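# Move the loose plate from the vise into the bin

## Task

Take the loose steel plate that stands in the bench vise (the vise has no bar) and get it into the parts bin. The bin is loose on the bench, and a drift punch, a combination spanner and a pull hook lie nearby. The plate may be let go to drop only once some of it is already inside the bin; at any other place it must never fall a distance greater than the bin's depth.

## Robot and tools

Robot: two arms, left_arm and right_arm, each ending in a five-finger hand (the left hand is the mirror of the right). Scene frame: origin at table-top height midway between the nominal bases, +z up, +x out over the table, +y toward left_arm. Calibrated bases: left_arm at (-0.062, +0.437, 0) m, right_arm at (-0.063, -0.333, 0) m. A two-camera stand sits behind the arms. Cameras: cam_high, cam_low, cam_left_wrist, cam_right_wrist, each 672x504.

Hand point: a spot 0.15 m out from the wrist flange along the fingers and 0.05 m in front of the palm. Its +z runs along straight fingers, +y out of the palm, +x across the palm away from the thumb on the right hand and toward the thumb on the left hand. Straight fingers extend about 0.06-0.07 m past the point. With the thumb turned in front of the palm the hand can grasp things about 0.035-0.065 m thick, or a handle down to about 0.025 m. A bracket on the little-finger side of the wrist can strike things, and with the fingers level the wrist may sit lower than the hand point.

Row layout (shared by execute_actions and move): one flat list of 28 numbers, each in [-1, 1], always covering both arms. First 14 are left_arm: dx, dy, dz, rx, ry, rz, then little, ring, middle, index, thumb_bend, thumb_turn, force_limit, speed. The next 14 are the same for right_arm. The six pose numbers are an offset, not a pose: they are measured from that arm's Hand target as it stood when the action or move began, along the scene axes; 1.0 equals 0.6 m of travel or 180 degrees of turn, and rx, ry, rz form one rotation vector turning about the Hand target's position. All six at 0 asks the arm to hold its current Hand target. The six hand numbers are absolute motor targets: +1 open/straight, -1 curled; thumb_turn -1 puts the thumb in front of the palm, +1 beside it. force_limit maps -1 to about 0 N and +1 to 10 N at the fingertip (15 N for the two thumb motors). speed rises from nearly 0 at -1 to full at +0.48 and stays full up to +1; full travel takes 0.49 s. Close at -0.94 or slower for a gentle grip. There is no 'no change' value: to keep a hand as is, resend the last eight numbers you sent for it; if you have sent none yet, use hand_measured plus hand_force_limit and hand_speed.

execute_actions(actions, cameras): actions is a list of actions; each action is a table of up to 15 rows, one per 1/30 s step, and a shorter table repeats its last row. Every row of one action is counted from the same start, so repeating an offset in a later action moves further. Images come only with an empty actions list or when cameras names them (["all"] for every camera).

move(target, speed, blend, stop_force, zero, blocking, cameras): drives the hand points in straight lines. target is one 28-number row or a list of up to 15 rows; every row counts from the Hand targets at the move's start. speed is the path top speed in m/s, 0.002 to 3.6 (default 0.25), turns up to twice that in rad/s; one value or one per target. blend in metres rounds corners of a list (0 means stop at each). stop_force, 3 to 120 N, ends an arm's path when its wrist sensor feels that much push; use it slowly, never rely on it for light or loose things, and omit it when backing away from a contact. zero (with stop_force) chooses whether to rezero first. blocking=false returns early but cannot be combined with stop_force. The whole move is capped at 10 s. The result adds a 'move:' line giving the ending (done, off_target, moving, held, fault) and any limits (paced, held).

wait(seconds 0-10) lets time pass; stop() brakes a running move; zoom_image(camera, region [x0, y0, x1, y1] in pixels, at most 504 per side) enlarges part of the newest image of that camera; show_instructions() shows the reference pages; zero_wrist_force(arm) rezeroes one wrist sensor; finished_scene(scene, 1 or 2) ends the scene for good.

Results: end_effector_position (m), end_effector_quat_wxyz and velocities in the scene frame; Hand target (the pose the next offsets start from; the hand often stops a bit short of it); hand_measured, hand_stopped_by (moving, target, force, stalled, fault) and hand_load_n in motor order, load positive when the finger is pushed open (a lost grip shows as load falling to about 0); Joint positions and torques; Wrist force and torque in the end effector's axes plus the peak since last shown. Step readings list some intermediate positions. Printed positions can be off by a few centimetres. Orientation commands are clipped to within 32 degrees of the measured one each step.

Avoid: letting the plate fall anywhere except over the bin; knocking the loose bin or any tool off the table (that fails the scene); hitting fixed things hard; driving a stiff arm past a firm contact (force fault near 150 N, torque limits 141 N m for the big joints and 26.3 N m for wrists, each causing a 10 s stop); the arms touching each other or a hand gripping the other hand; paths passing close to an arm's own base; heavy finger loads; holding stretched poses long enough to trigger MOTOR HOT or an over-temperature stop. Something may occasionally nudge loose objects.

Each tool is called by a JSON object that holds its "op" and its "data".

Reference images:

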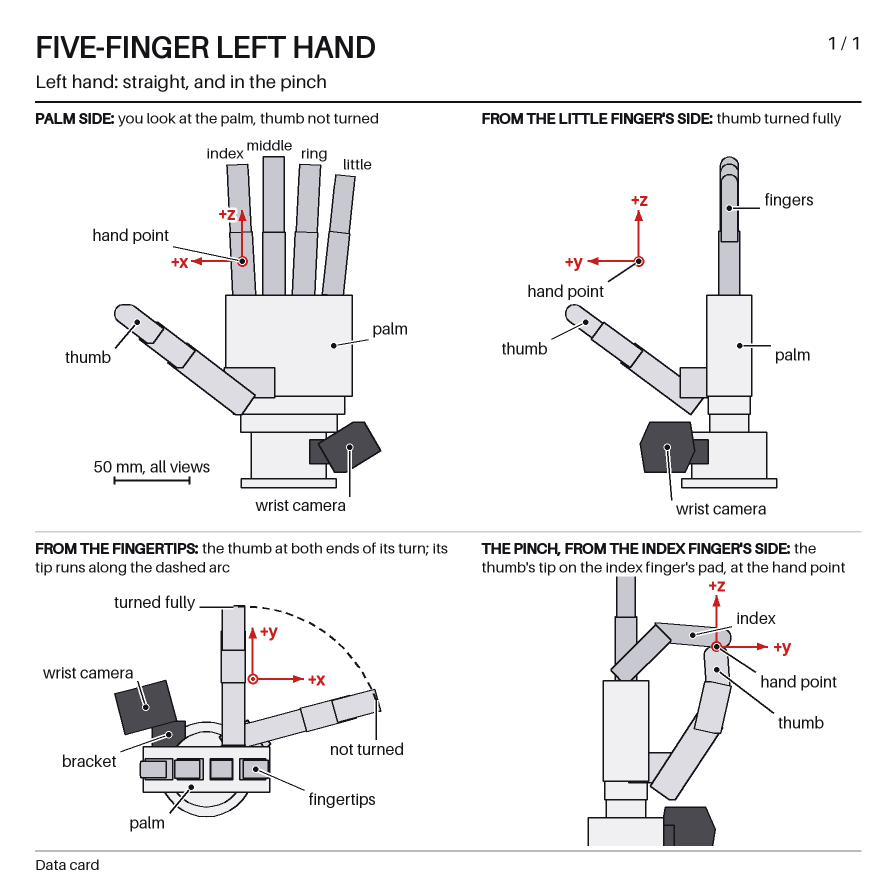

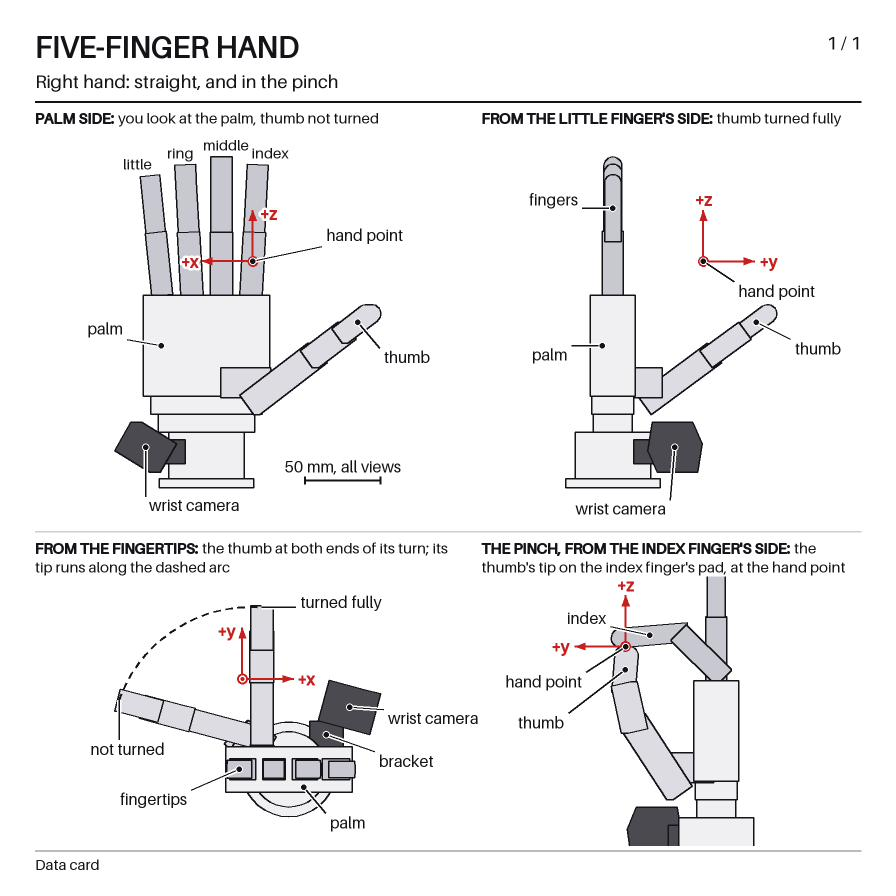

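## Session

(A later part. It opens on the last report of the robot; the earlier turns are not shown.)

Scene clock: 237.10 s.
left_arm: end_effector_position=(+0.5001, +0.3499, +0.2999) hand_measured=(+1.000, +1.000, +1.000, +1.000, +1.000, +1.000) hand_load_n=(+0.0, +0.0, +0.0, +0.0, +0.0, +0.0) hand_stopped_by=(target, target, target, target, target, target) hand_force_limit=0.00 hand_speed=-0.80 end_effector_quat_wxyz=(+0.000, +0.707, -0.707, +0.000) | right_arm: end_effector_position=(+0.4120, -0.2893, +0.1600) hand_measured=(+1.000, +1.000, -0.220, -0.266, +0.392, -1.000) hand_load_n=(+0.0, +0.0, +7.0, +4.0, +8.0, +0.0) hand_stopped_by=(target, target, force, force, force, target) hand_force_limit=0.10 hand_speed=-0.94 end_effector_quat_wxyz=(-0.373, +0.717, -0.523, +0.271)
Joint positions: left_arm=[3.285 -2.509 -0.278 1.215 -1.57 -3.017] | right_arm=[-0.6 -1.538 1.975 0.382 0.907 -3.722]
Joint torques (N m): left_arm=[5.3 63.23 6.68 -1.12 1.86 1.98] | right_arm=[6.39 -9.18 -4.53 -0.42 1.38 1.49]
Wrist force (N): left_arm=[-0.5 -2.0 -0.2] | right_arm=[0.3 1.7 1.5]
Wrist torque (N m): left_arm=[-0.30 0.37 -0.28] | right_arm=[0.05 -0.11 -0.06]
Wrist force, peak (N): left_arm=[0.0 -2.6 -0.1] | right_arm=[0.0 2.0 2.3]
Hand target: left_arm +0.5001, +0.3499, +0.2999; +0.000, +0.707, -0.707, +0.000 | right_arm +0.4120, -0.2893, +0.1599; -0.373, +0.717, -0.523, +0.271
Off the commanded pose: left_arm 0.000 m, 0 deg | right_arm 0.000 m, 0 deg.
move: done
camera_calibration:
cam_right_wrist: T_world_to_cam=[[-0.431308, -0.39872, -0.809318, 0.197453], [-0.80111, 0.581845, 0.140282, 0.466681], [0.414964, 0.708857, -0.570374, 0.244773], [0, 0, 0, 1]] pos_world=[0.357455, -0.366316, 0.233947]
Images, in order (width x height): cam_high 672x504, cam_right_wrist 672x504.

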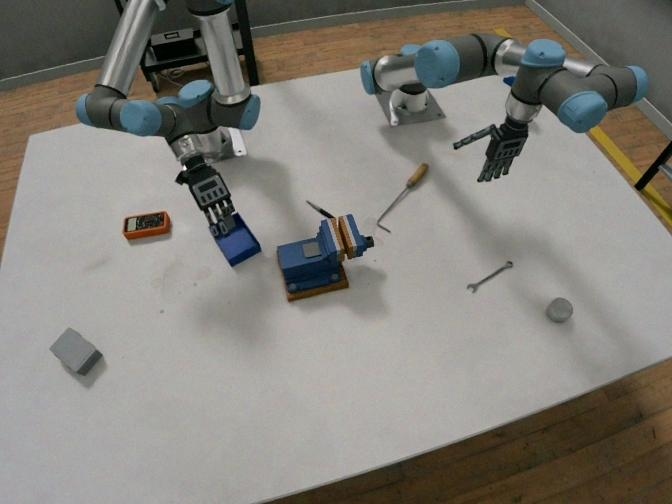

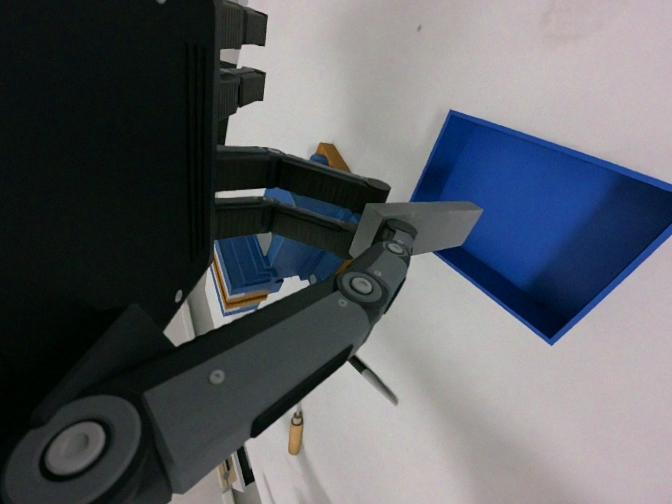

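{"op": "move", "data": {"target": [0,0,0, 0,0,0, 1,1,1,1,1,1, 0, -0.8, -0.0517,-0.015,-0.0667,-0.0258,0.0792,0, 1,1,-0.45,-0.45,-0.1,-1, 0.1, -0.94], "speed": 0.15, "cameras": ["cam_right_wrist","cam_high"]}}

{"op": "zoom_image", "data": {"camera": "cam_high", "region": [150, 130, 310, 290]}}

Scene clock: 255.10 s.
left_arm: end_effector_position=(+0.5001, +0.3499, +0.2999) hand_measured=(+1.000, +1.000, +1.000, +1.000, +1.000, +1.000) hand_load_n=(+0.0, +0.0, +0.0, +0.0, -0.5, +0.0) hand_stopped_by=(target, target, target, target, target, target) hand_force_limit=0.00 hand_speed=-0.80 end_effector_quat_wxyz=(+0.000, +0.707, -0.707, +0.000) | right_arm: end_effector_position=(+0.3810, -0.2982, +0.1199) hand_measured=(+1.000, +1.000, -0.220, -0.266, +0.392, -1.000) hand_load_n=(+0.0, +0.0, +7.0, +3.5, +8.5, +0.0) hand_stopped_by=(target, target, force, force, force, target) hand_force_limit=0.10 hand_speed=-0.94 end_effector_quat_wxyz=(-0.276, +0.760, -0.554, +0.201)
Joint positions: left_arm=[3.285 -2.509 -0.278 1.215 -1.57 -3.017] | right_arm=[-0.542 -1.433 1.917 0.556 1.096 -3.803]
Joint torques (N m): left_arm=[2.6 64.53 7.63 -1.12 1.81 1.79] | right_arm=[7.05 -12.05 -30.48 2.88 1.66 -1.53]
Wrist force (N): left_arm=[-0.2 -2.0 -0.2] | right_arm=[-0.5 0.2 2.4]
Wrist torque (N m): left_arm=[-0.30 0.33 -0.27] | right_arm=[-0.12 -0.02 -0.02]
Wrist force, peak (N): left_arm=[-0.1 -2.6 -0.3] | right_arm=[-0.4 0.9 2.5]
Hand target: left_arm +0.5001, +0.3499, +0.2999; +0.000, +0.707, -0.707, +0.000 | right_arm +0.3810, -0.2983, +0.1199; -0.276, +0.760, -0.554, +0.201
Off the commanded pose: left_arm 0.000 m, 0 deg | right_arm 0.000 m, 0 deg.
move: done
camera_calibration:
cam_right_wrist: T_world_to_cam=[[-0.612885, -0.457922, -0.643956, 0.179767], [-0.747893, 0.59918, 0.285724, 0.420194], [0.255006, 0.656727, -0.709706, 0.303195], [0, 0, 0, 1]] pos_world=[0.347121, -0.368569, 0.210882]
Images, in order (width x height): cam_high 672x504, cam_right_wrist 672x504.

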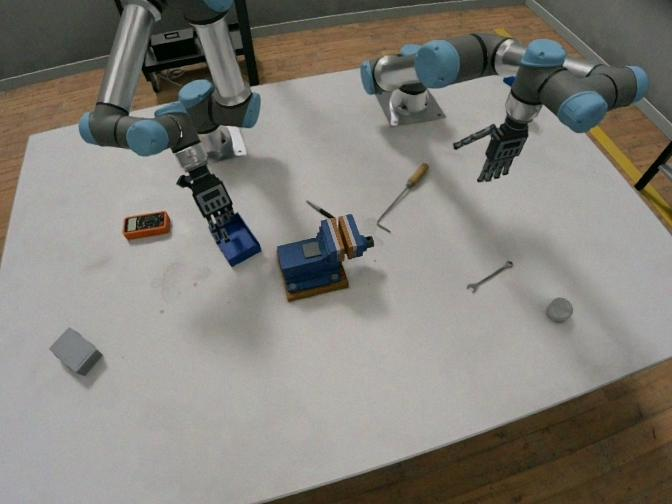

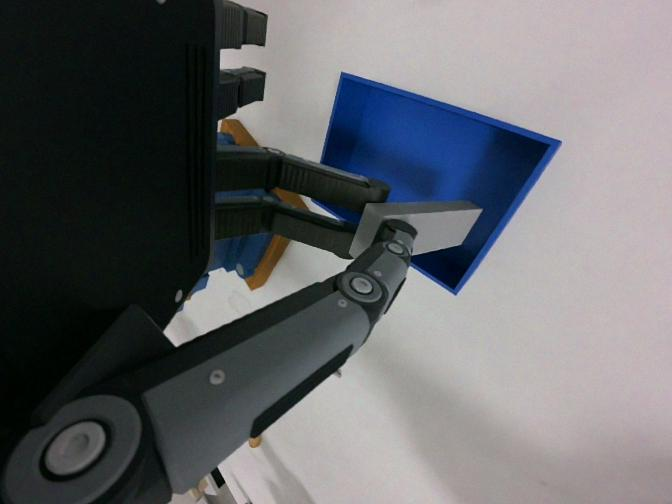

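Scaled by 3.150 from the camera's 672x504 image, which has a finer 960x720 frame.

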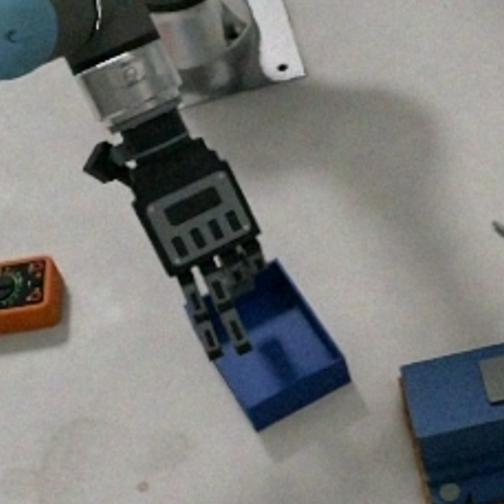

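{"op": "move", "data": {"target": [0,0,0, 0,0,0, 1,1,1,1,1,1, 0, -0.8, 0,0,-0.065,0,0,0, 1,1,-0.45,-0.45,-0.1,-1, 0.1, -0.94], "speed": 0.02, "stop_force": 4, "cameras": ["cam_right_wrist"]}}

Scene clock: 262.20 s.
left_arm: end_effector_position=(+0.5001, +0.3499, +0.2999) hand_measured=(+1.000, +1.000, +1.000, +1.000, +1.000, +1.000) hand_load_n=(+0.0, +0.0, +0.0, +0.0, +0.0, +0.0) hand_stopped_by=(target, target, target, target, target, target) hand_force_limit=0.00 hand_speed=-0.80 end_effector_quat_wxyz=(+0.000, +0.707, -0.707, +0.000) | right_arm: end_effector_position=(+0.3810, -0.2983, +0.0809) hand_measured=(+1.000, +1.000, -0.220, -0.266, +0.392, -1.000) hand_load_n=(+0.0, +0.0, +7.5, +3.5, +8.5, +0.0) hand_stopped_by=(target, target, force, force, force, target) hand_force_limit=0.10 hand_speed=-0.94 end_effector_quat_wxyz=(-0.276, +0.760, -0.554, +0.201)
Joint positions: left_arm=[3.285 -2.509 -0.278 1.215 -1.57 -3.017] | right_arm=[-0.542 -1.382 1.972 0.451 1.096 -3.803]
Joint torques (N m): left_arm=[3.33 64.39 7.85 -1.29 1.83 1.73] | right_arm=[-1.66 -13.73 -1.96 -0.07 1.65 0.77]
Wrist force (N): left_arm=[-0.2 -2.0 -0.1] | right_arm=[-0.2 0.7 2.4]
Wrist torque (N m): left_arm=[-0.31 0.33 -0.26] | right_arm=[-0.05 -0.06 0.01]
Wrist force, peak (N): left_arm=[-0.2 -2.5 -0.2] | right_arm=[-0.6 0.7 2.7]
Hand target: left_arm +0.5001, +0.3499, +0.2999; +0.000, +0.707, -0.707, +0.000 | right_arm +0.3810, -0.2983, +0.0809; -0.276, +0.760, -0.554, +0.201
Off the commanded pose: left_arm 0.000 m, 0 deg | right_arm 0.000 m, 0 deg.
move: done
camera_calibration:
cam_right_wrist: T_world_to_cam=[[-0.613122, -0.45793, -0.643724, 0.154694], [-0.747762, 0.599252, 0.28592, 0.431285], [0.254821, 0.656656, -0.709837, 0.275577], [0, 0, 0, 1]] pos_world=[0.347122, -0.368569, 0.171882]
Images, in order (width x height): cam_right_wrist 672x504.

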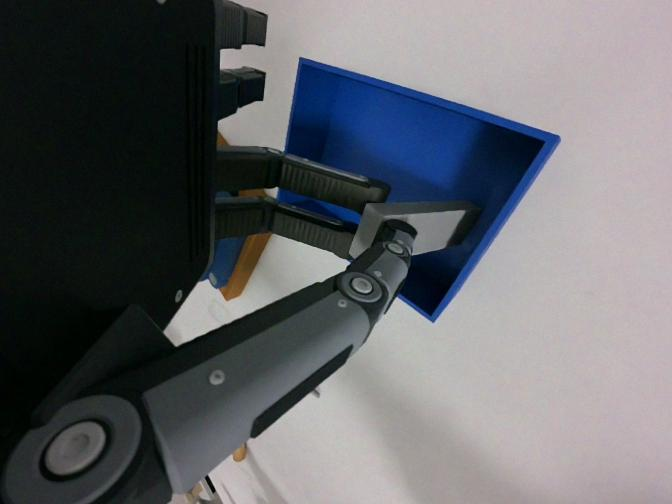

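{"op": "move", "data": {"target": [0,0,0, 0,0,0, 1,1,1,1,1,1, 0, -0.8, 0,0,-0.035,0,0,0, 1,1,-0.45,-0.45,-0.1,-1, 0.1, -0.94], "speed": 0.015, "stop_force": 4, "cameras": ["cam_right_wrist","cam_high"]}}

{"op": "zoom_image", "data": {"camera": "cam_high", "region": [150, 130, 310, 290]}}

Scene clock: 264.80 s.
left_arm: end_effector_position=(+0.5001, +0.3499, +0.2999) hand_measured=(+1.000, +1.000, +1.000, +1.000, +1.000, +1.000) hand_load_n=(+0.0, +0.0, +0.0, +0.0, -0.5, +0.0) hand_stopped_by=(target, target, target, target, target, target) hand_force_limit=0.00 hand_speed=-0.80 end_effector_quat_wxyz=(+0.000, +0.707, -0.707, +0.000) | right_arm: end_effector_position=(+0.3810, -0.2983, +0.0806) hand_measured=(+1.000, +1.000, -0.220, -0.266, +0.392, -1.000) hand_load_n=(+0.0, +0.0, +6.5, +3.0, +8.5, +0.0) hand_stopped_by=(target, target, force, force, force, target) hand_force_limit=0.10 hand_speed=-0.94 end_effector_quat_wxyz=(-0.276, +0.760, -0.554, +0.201)
Joint positions: left_arm=[3.285 -2.509 -0.278 1.215 -1.57 -3.017] | right_arm=[-0.542 -1.382 1.972 0.45 1.096 -3.803]
Joint torques (N m): left_arm=[2.93 64.79 6.96 -1.31 1.79 1.89] | right_arm=[2.5 -36.66 -27.35 3.06 1.64 0.72]
Wrist force (N): left_arm=[-0.1 -2.2 0.1] | right_arm=[-0.2 -4.0 -0.9]
Wrist torque (N m): left_arm=[-0.35 0.32 -0.25] | right_arm=[-0.21 0.01 -0.06]
Wrist force, peak (N): left_arm=[0.0 -2.6 0.0] | right_arm=[0.1 -7.5 -3.6]
Hand target: left_arm +0.5001, +0.3499, +0.2999; +0.000, +0.707, -0.707, +0.000 | right_arm +0.3810, -0.2983, +0.0806; -0.276, +0.760, -0.554, +0.201 (not the last commanded pose)
Off the commanded pose: left_arm 0.000 m, 0 deg | right_arm 0.021 m, 0 deg.
move: contact (right_arm)
camera_calibration:
cam_right_wrist: T_world_to_cam=[[-0.613122, -0.45793, -0.643724, 0.154501], [-0.747762, 0.599252, 0.28592, 0.431371], [0.254821, 0.656656, -0.709837, 0.275364], [0, 0, 0, 1]] pos_world=[0.347122, -0.368569, 0.171582]
Images, in order (width x height): cam_high 672x504, cam_right_wrist 672x504.

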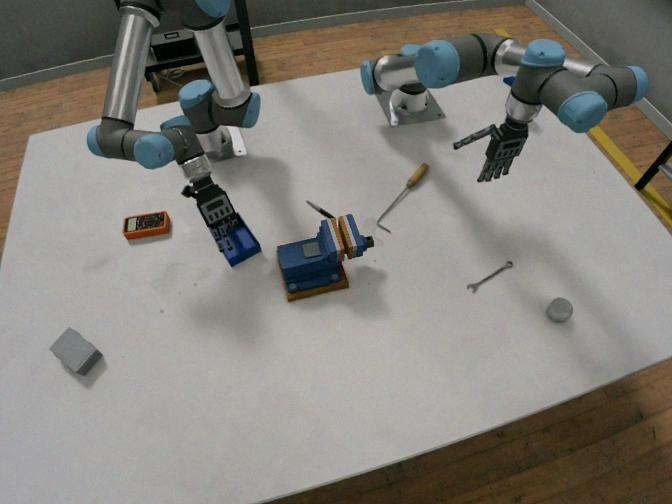

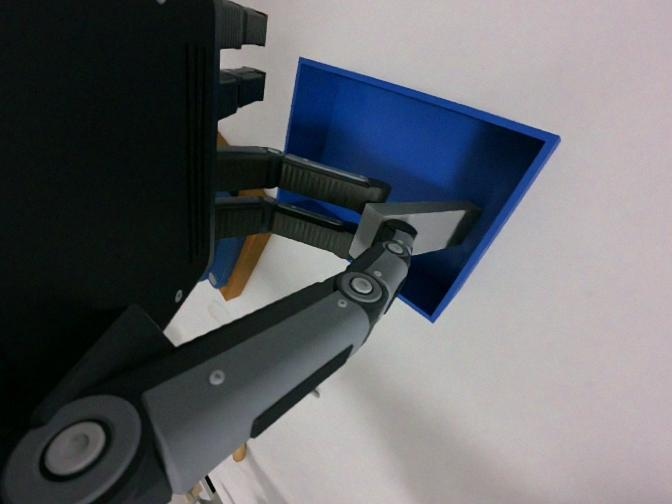

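Scaled by 3.150 from the camera's 672x504 image, which has a finer 960x720 frame.

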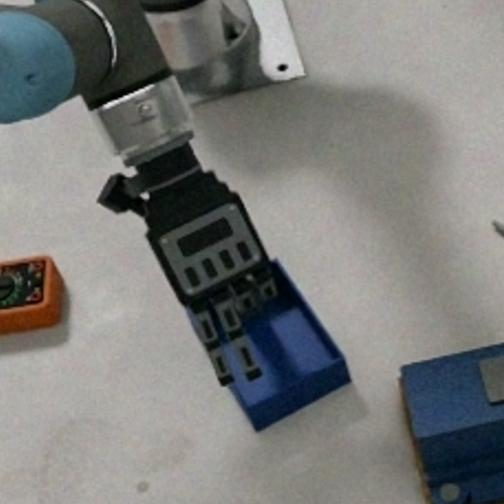

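{"op": "move", "data": {"target": [0,0,0, 0,0,0, 1,1,1,1,1,1, 0, -0.8, 0,0,0,0,0,0, 1,1,0.3,0.3,-0.1,-1, 0.1, -0.88], "cameras": ["cam_right_wrist","cam_high"]}}

{"op": "zoom_image", "data": {"camera": "cam_high", "region": [150, 130, 310, 290]}}

Scene clock: 270.73 s.
left_arm: end_effector_position=(+0.5001, +0.3499, +0.2999) hand_measured=(+1.000, +1.000, +1.000, +1.000, +1.000, +1.000) hand_load_n=(+0.0, +0.0, +0.0, +0.0, +0.0, +0.0) hand_stopped_by=(target, target, target, target, target, target) hand_force_limit=0.00 hand_speed=-0.80 end_effector_quat_wxyz=(+0.000, +0.707, -0.707, +0.000) | right_arm: end_effector_position=(+0.3810, -0.2983, +0.0806) hand_measured=(+1.000, +1.000, +0.300, +0.300, +0.390, -1.000) hand_load_n=(+0.0, +0.0, +0.0, +0.0, +0.0, +0.0) hand_stopped_by=(target, target, target, target, force, target) hand_force_limit=0.10 hand_speed=-0.88 end_effector_quat_wxyz=(-0.276, +0.760, -0.554, +0.201)
Joint positions: left_arm=[3.285 -2.509 -0.278 1.215 -1.57 -3.017] | right_arm=[-0.542 -1.382 1.972 0.45 1.096 -3.803]
Joint torques (N m): left_arm=[2.49 63.91 7.13 -1.43 1.91 1.78] | right_arm=[2.35 -34.6 -23.72 2.23 1.57 0.73]
Wrist force (N): left_arm=[-0.4 -2.1 -0.2] | right_arm=[-0.1 -0.6 1.2]
Wrist torque (N m): left_arm=[-0.32 0.35 -0.28] | right_arm=[-0.14 -0.06 0.00]
Wrist force, peak (N): left_arm=[0.0 -2.5 -0.3] | right_arm=[-0.2 -4.2 -0.9]
Hand target: left_arm +0.5001, +0.3499, +0.2999; +0.000, +0.707, -0.707, +0.000 | right_arm +0.3810, -0.2983, +0.0806; -0.276, +0.760, -0.554, +0.201
Off the commanded pose: left_arm 0.000 m, 0 deg | right_arm 0.000 m, 0 deg.
move: done
camera_calibration:
cam_right_wrist: T_world_to_cam=[[-0.613122, -0.45793, -0.643724, 0.154501], [-0.747762, 0.599252, 0.28592, 0.431371], [0.254821, 0.656656, -0.709837, 0.275364], [0, 0, 0, 1]] pos_world=[0.347122, -0.368569, 0.171582]
Images, in order (width x height): cam_high 672x504, cam_right_wrist 672x504.

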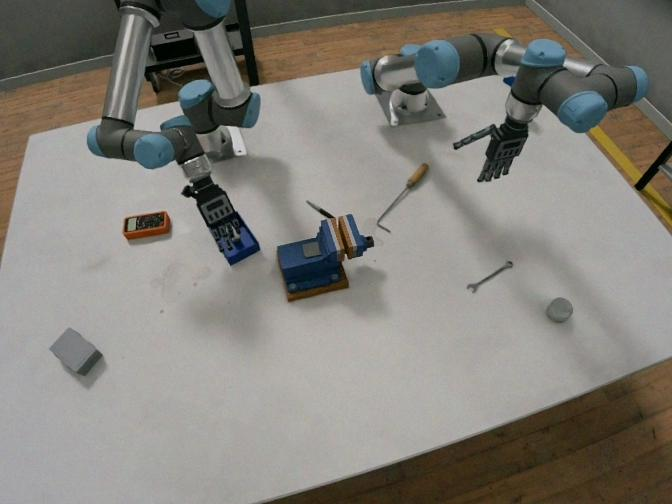

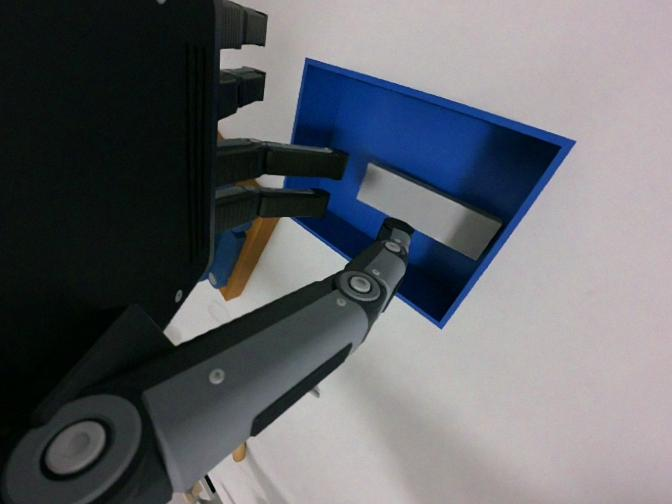

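Scaled by 3.150 from the camera's 672x504 image, which has a finer 960x720 frame.

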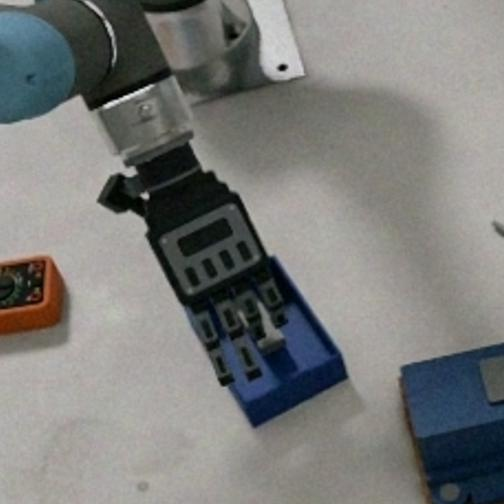

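{"op": "move", "data": {"target": [0,0,0, 0,0,0, 1,1,1,1,1,1, 0, -0.8, 0,0,0.25,0,0,0, 1,1,0.3,0.3,-0.1,-1, 0.1, -0.88], "speed": 0.1, "cameras": ["cam_right_wrist","cam_high"]}}

{"op": "zoom_image", "data": {"camera": "cam_high", "region": [150, 130, 310, 290]}}

Scene clock: 274.23 s.
left_arm: end_effector_position=(+0.5001, +0.3499, +0.2999) hand_measured=(+1.000, +1.000, +1.000, +1.000, +1.000, +1.000) hand_load_n=(+0.0, +0.0, +0.0, +0.0, +0.0, +0.0) hand_stopped_by=(target, target, target, target, target, target) hand_force_limit=0.00 hand_speed=-0.80 end_effector_quat_wxyz=(+0.000, +0.707, -0.707, +0.000) | right_arm: end_effector_position=(+0.3810, -0.2983, +0.2305) hand_measured=(+1.000, +1.000, +0.300, +0.300, +0.390, -1.000) hand_load_n=(+0.0, +0.0, +0.0, +0.0, +0.0, +0.0) hand_stopped_by=(target, target, target, target, force, target) hand_force_limit=0.10 hand_speed=-0.88 end_effector_quat_wxyz=(-0.276, +0.760, -0.554, +0.201)
Joint positions: left_arm=[3.285 -2.509 -0.278 1.215 -1.57 -3.017] | right_arm=[-0.542 -1.522 1.716 0.847 1.096 -3.803]
Joint torques (N m): left_arm=[2.82 64.58 7.68 -1.29 1.75 1.88] | right_arm=[-10.21 -34.88 -33.28 3.08 -3.36 -1.46]
Wrist force (N): left_arm=[-0.4 -2.1 -0.1] | right_arm=[-0.3 -0.7 1.1]
Wrist torque (N m): left_arm=[-0.31 0.36 -0.28] | right_arm=[-0.17 -0.02 -0.01]
Wrist force, peak (N): left_arm=[-0.4 -2.4 0.0] | right_arm=[-0.4 -0.7 1.6]
Hand target: left_arm +0.5001, +0.3499, +0.2999; +0.000, +0.707, -0.707, +0.000 | right_arm +0.3810, -0.2983, +0.2306; -0.276, +0.760, -0.554, +0.201
Off the commanded pose: left_arm 0.000 m, 0 deg | right_arm 0.000 m, 0 deg.
move: done
camera_calibration:
cam_right_wrist: T_world_to_cam=[[-0.613122, -0.45793, -0.643724, 0.250995], [-0.747762, 0.599252, 0.28592, 0.388512], [0.254821, 0.656656, -0.709837, 0.381768], [0, 0, 0, 1]] pos_world=[0.347122, -0.368569, 0.321482]
Images, in order (width x height): cam_high 672x504, cam_right_wrist 672x504.

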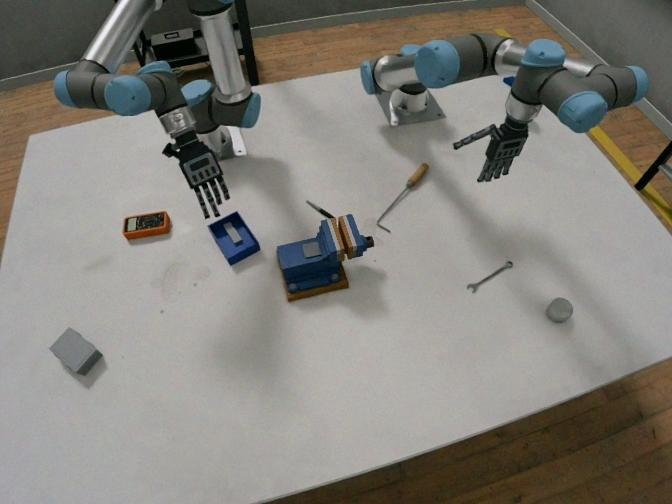

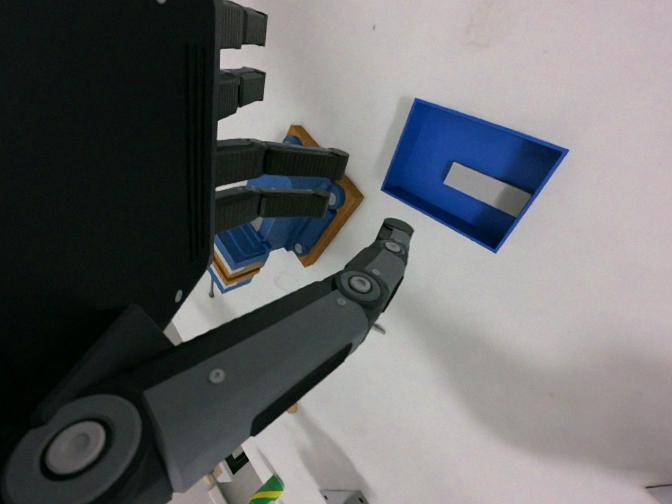

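Scaled by 3.150 from the camera's 672x504 image, which has a finer 960x720 frame.

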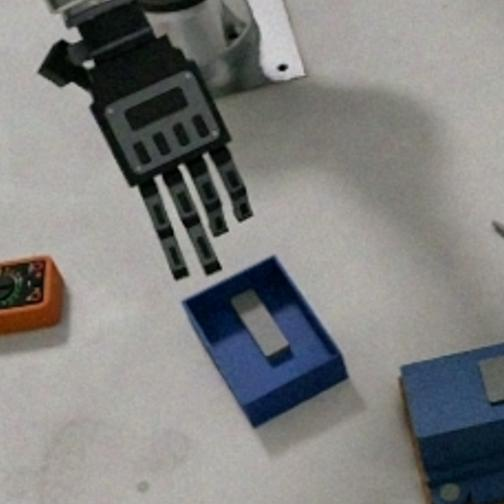

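The plate lies flat in the bin.

{"op": "finished_scene", "data": {"scene": 1}}

The scene is finished: the task was done.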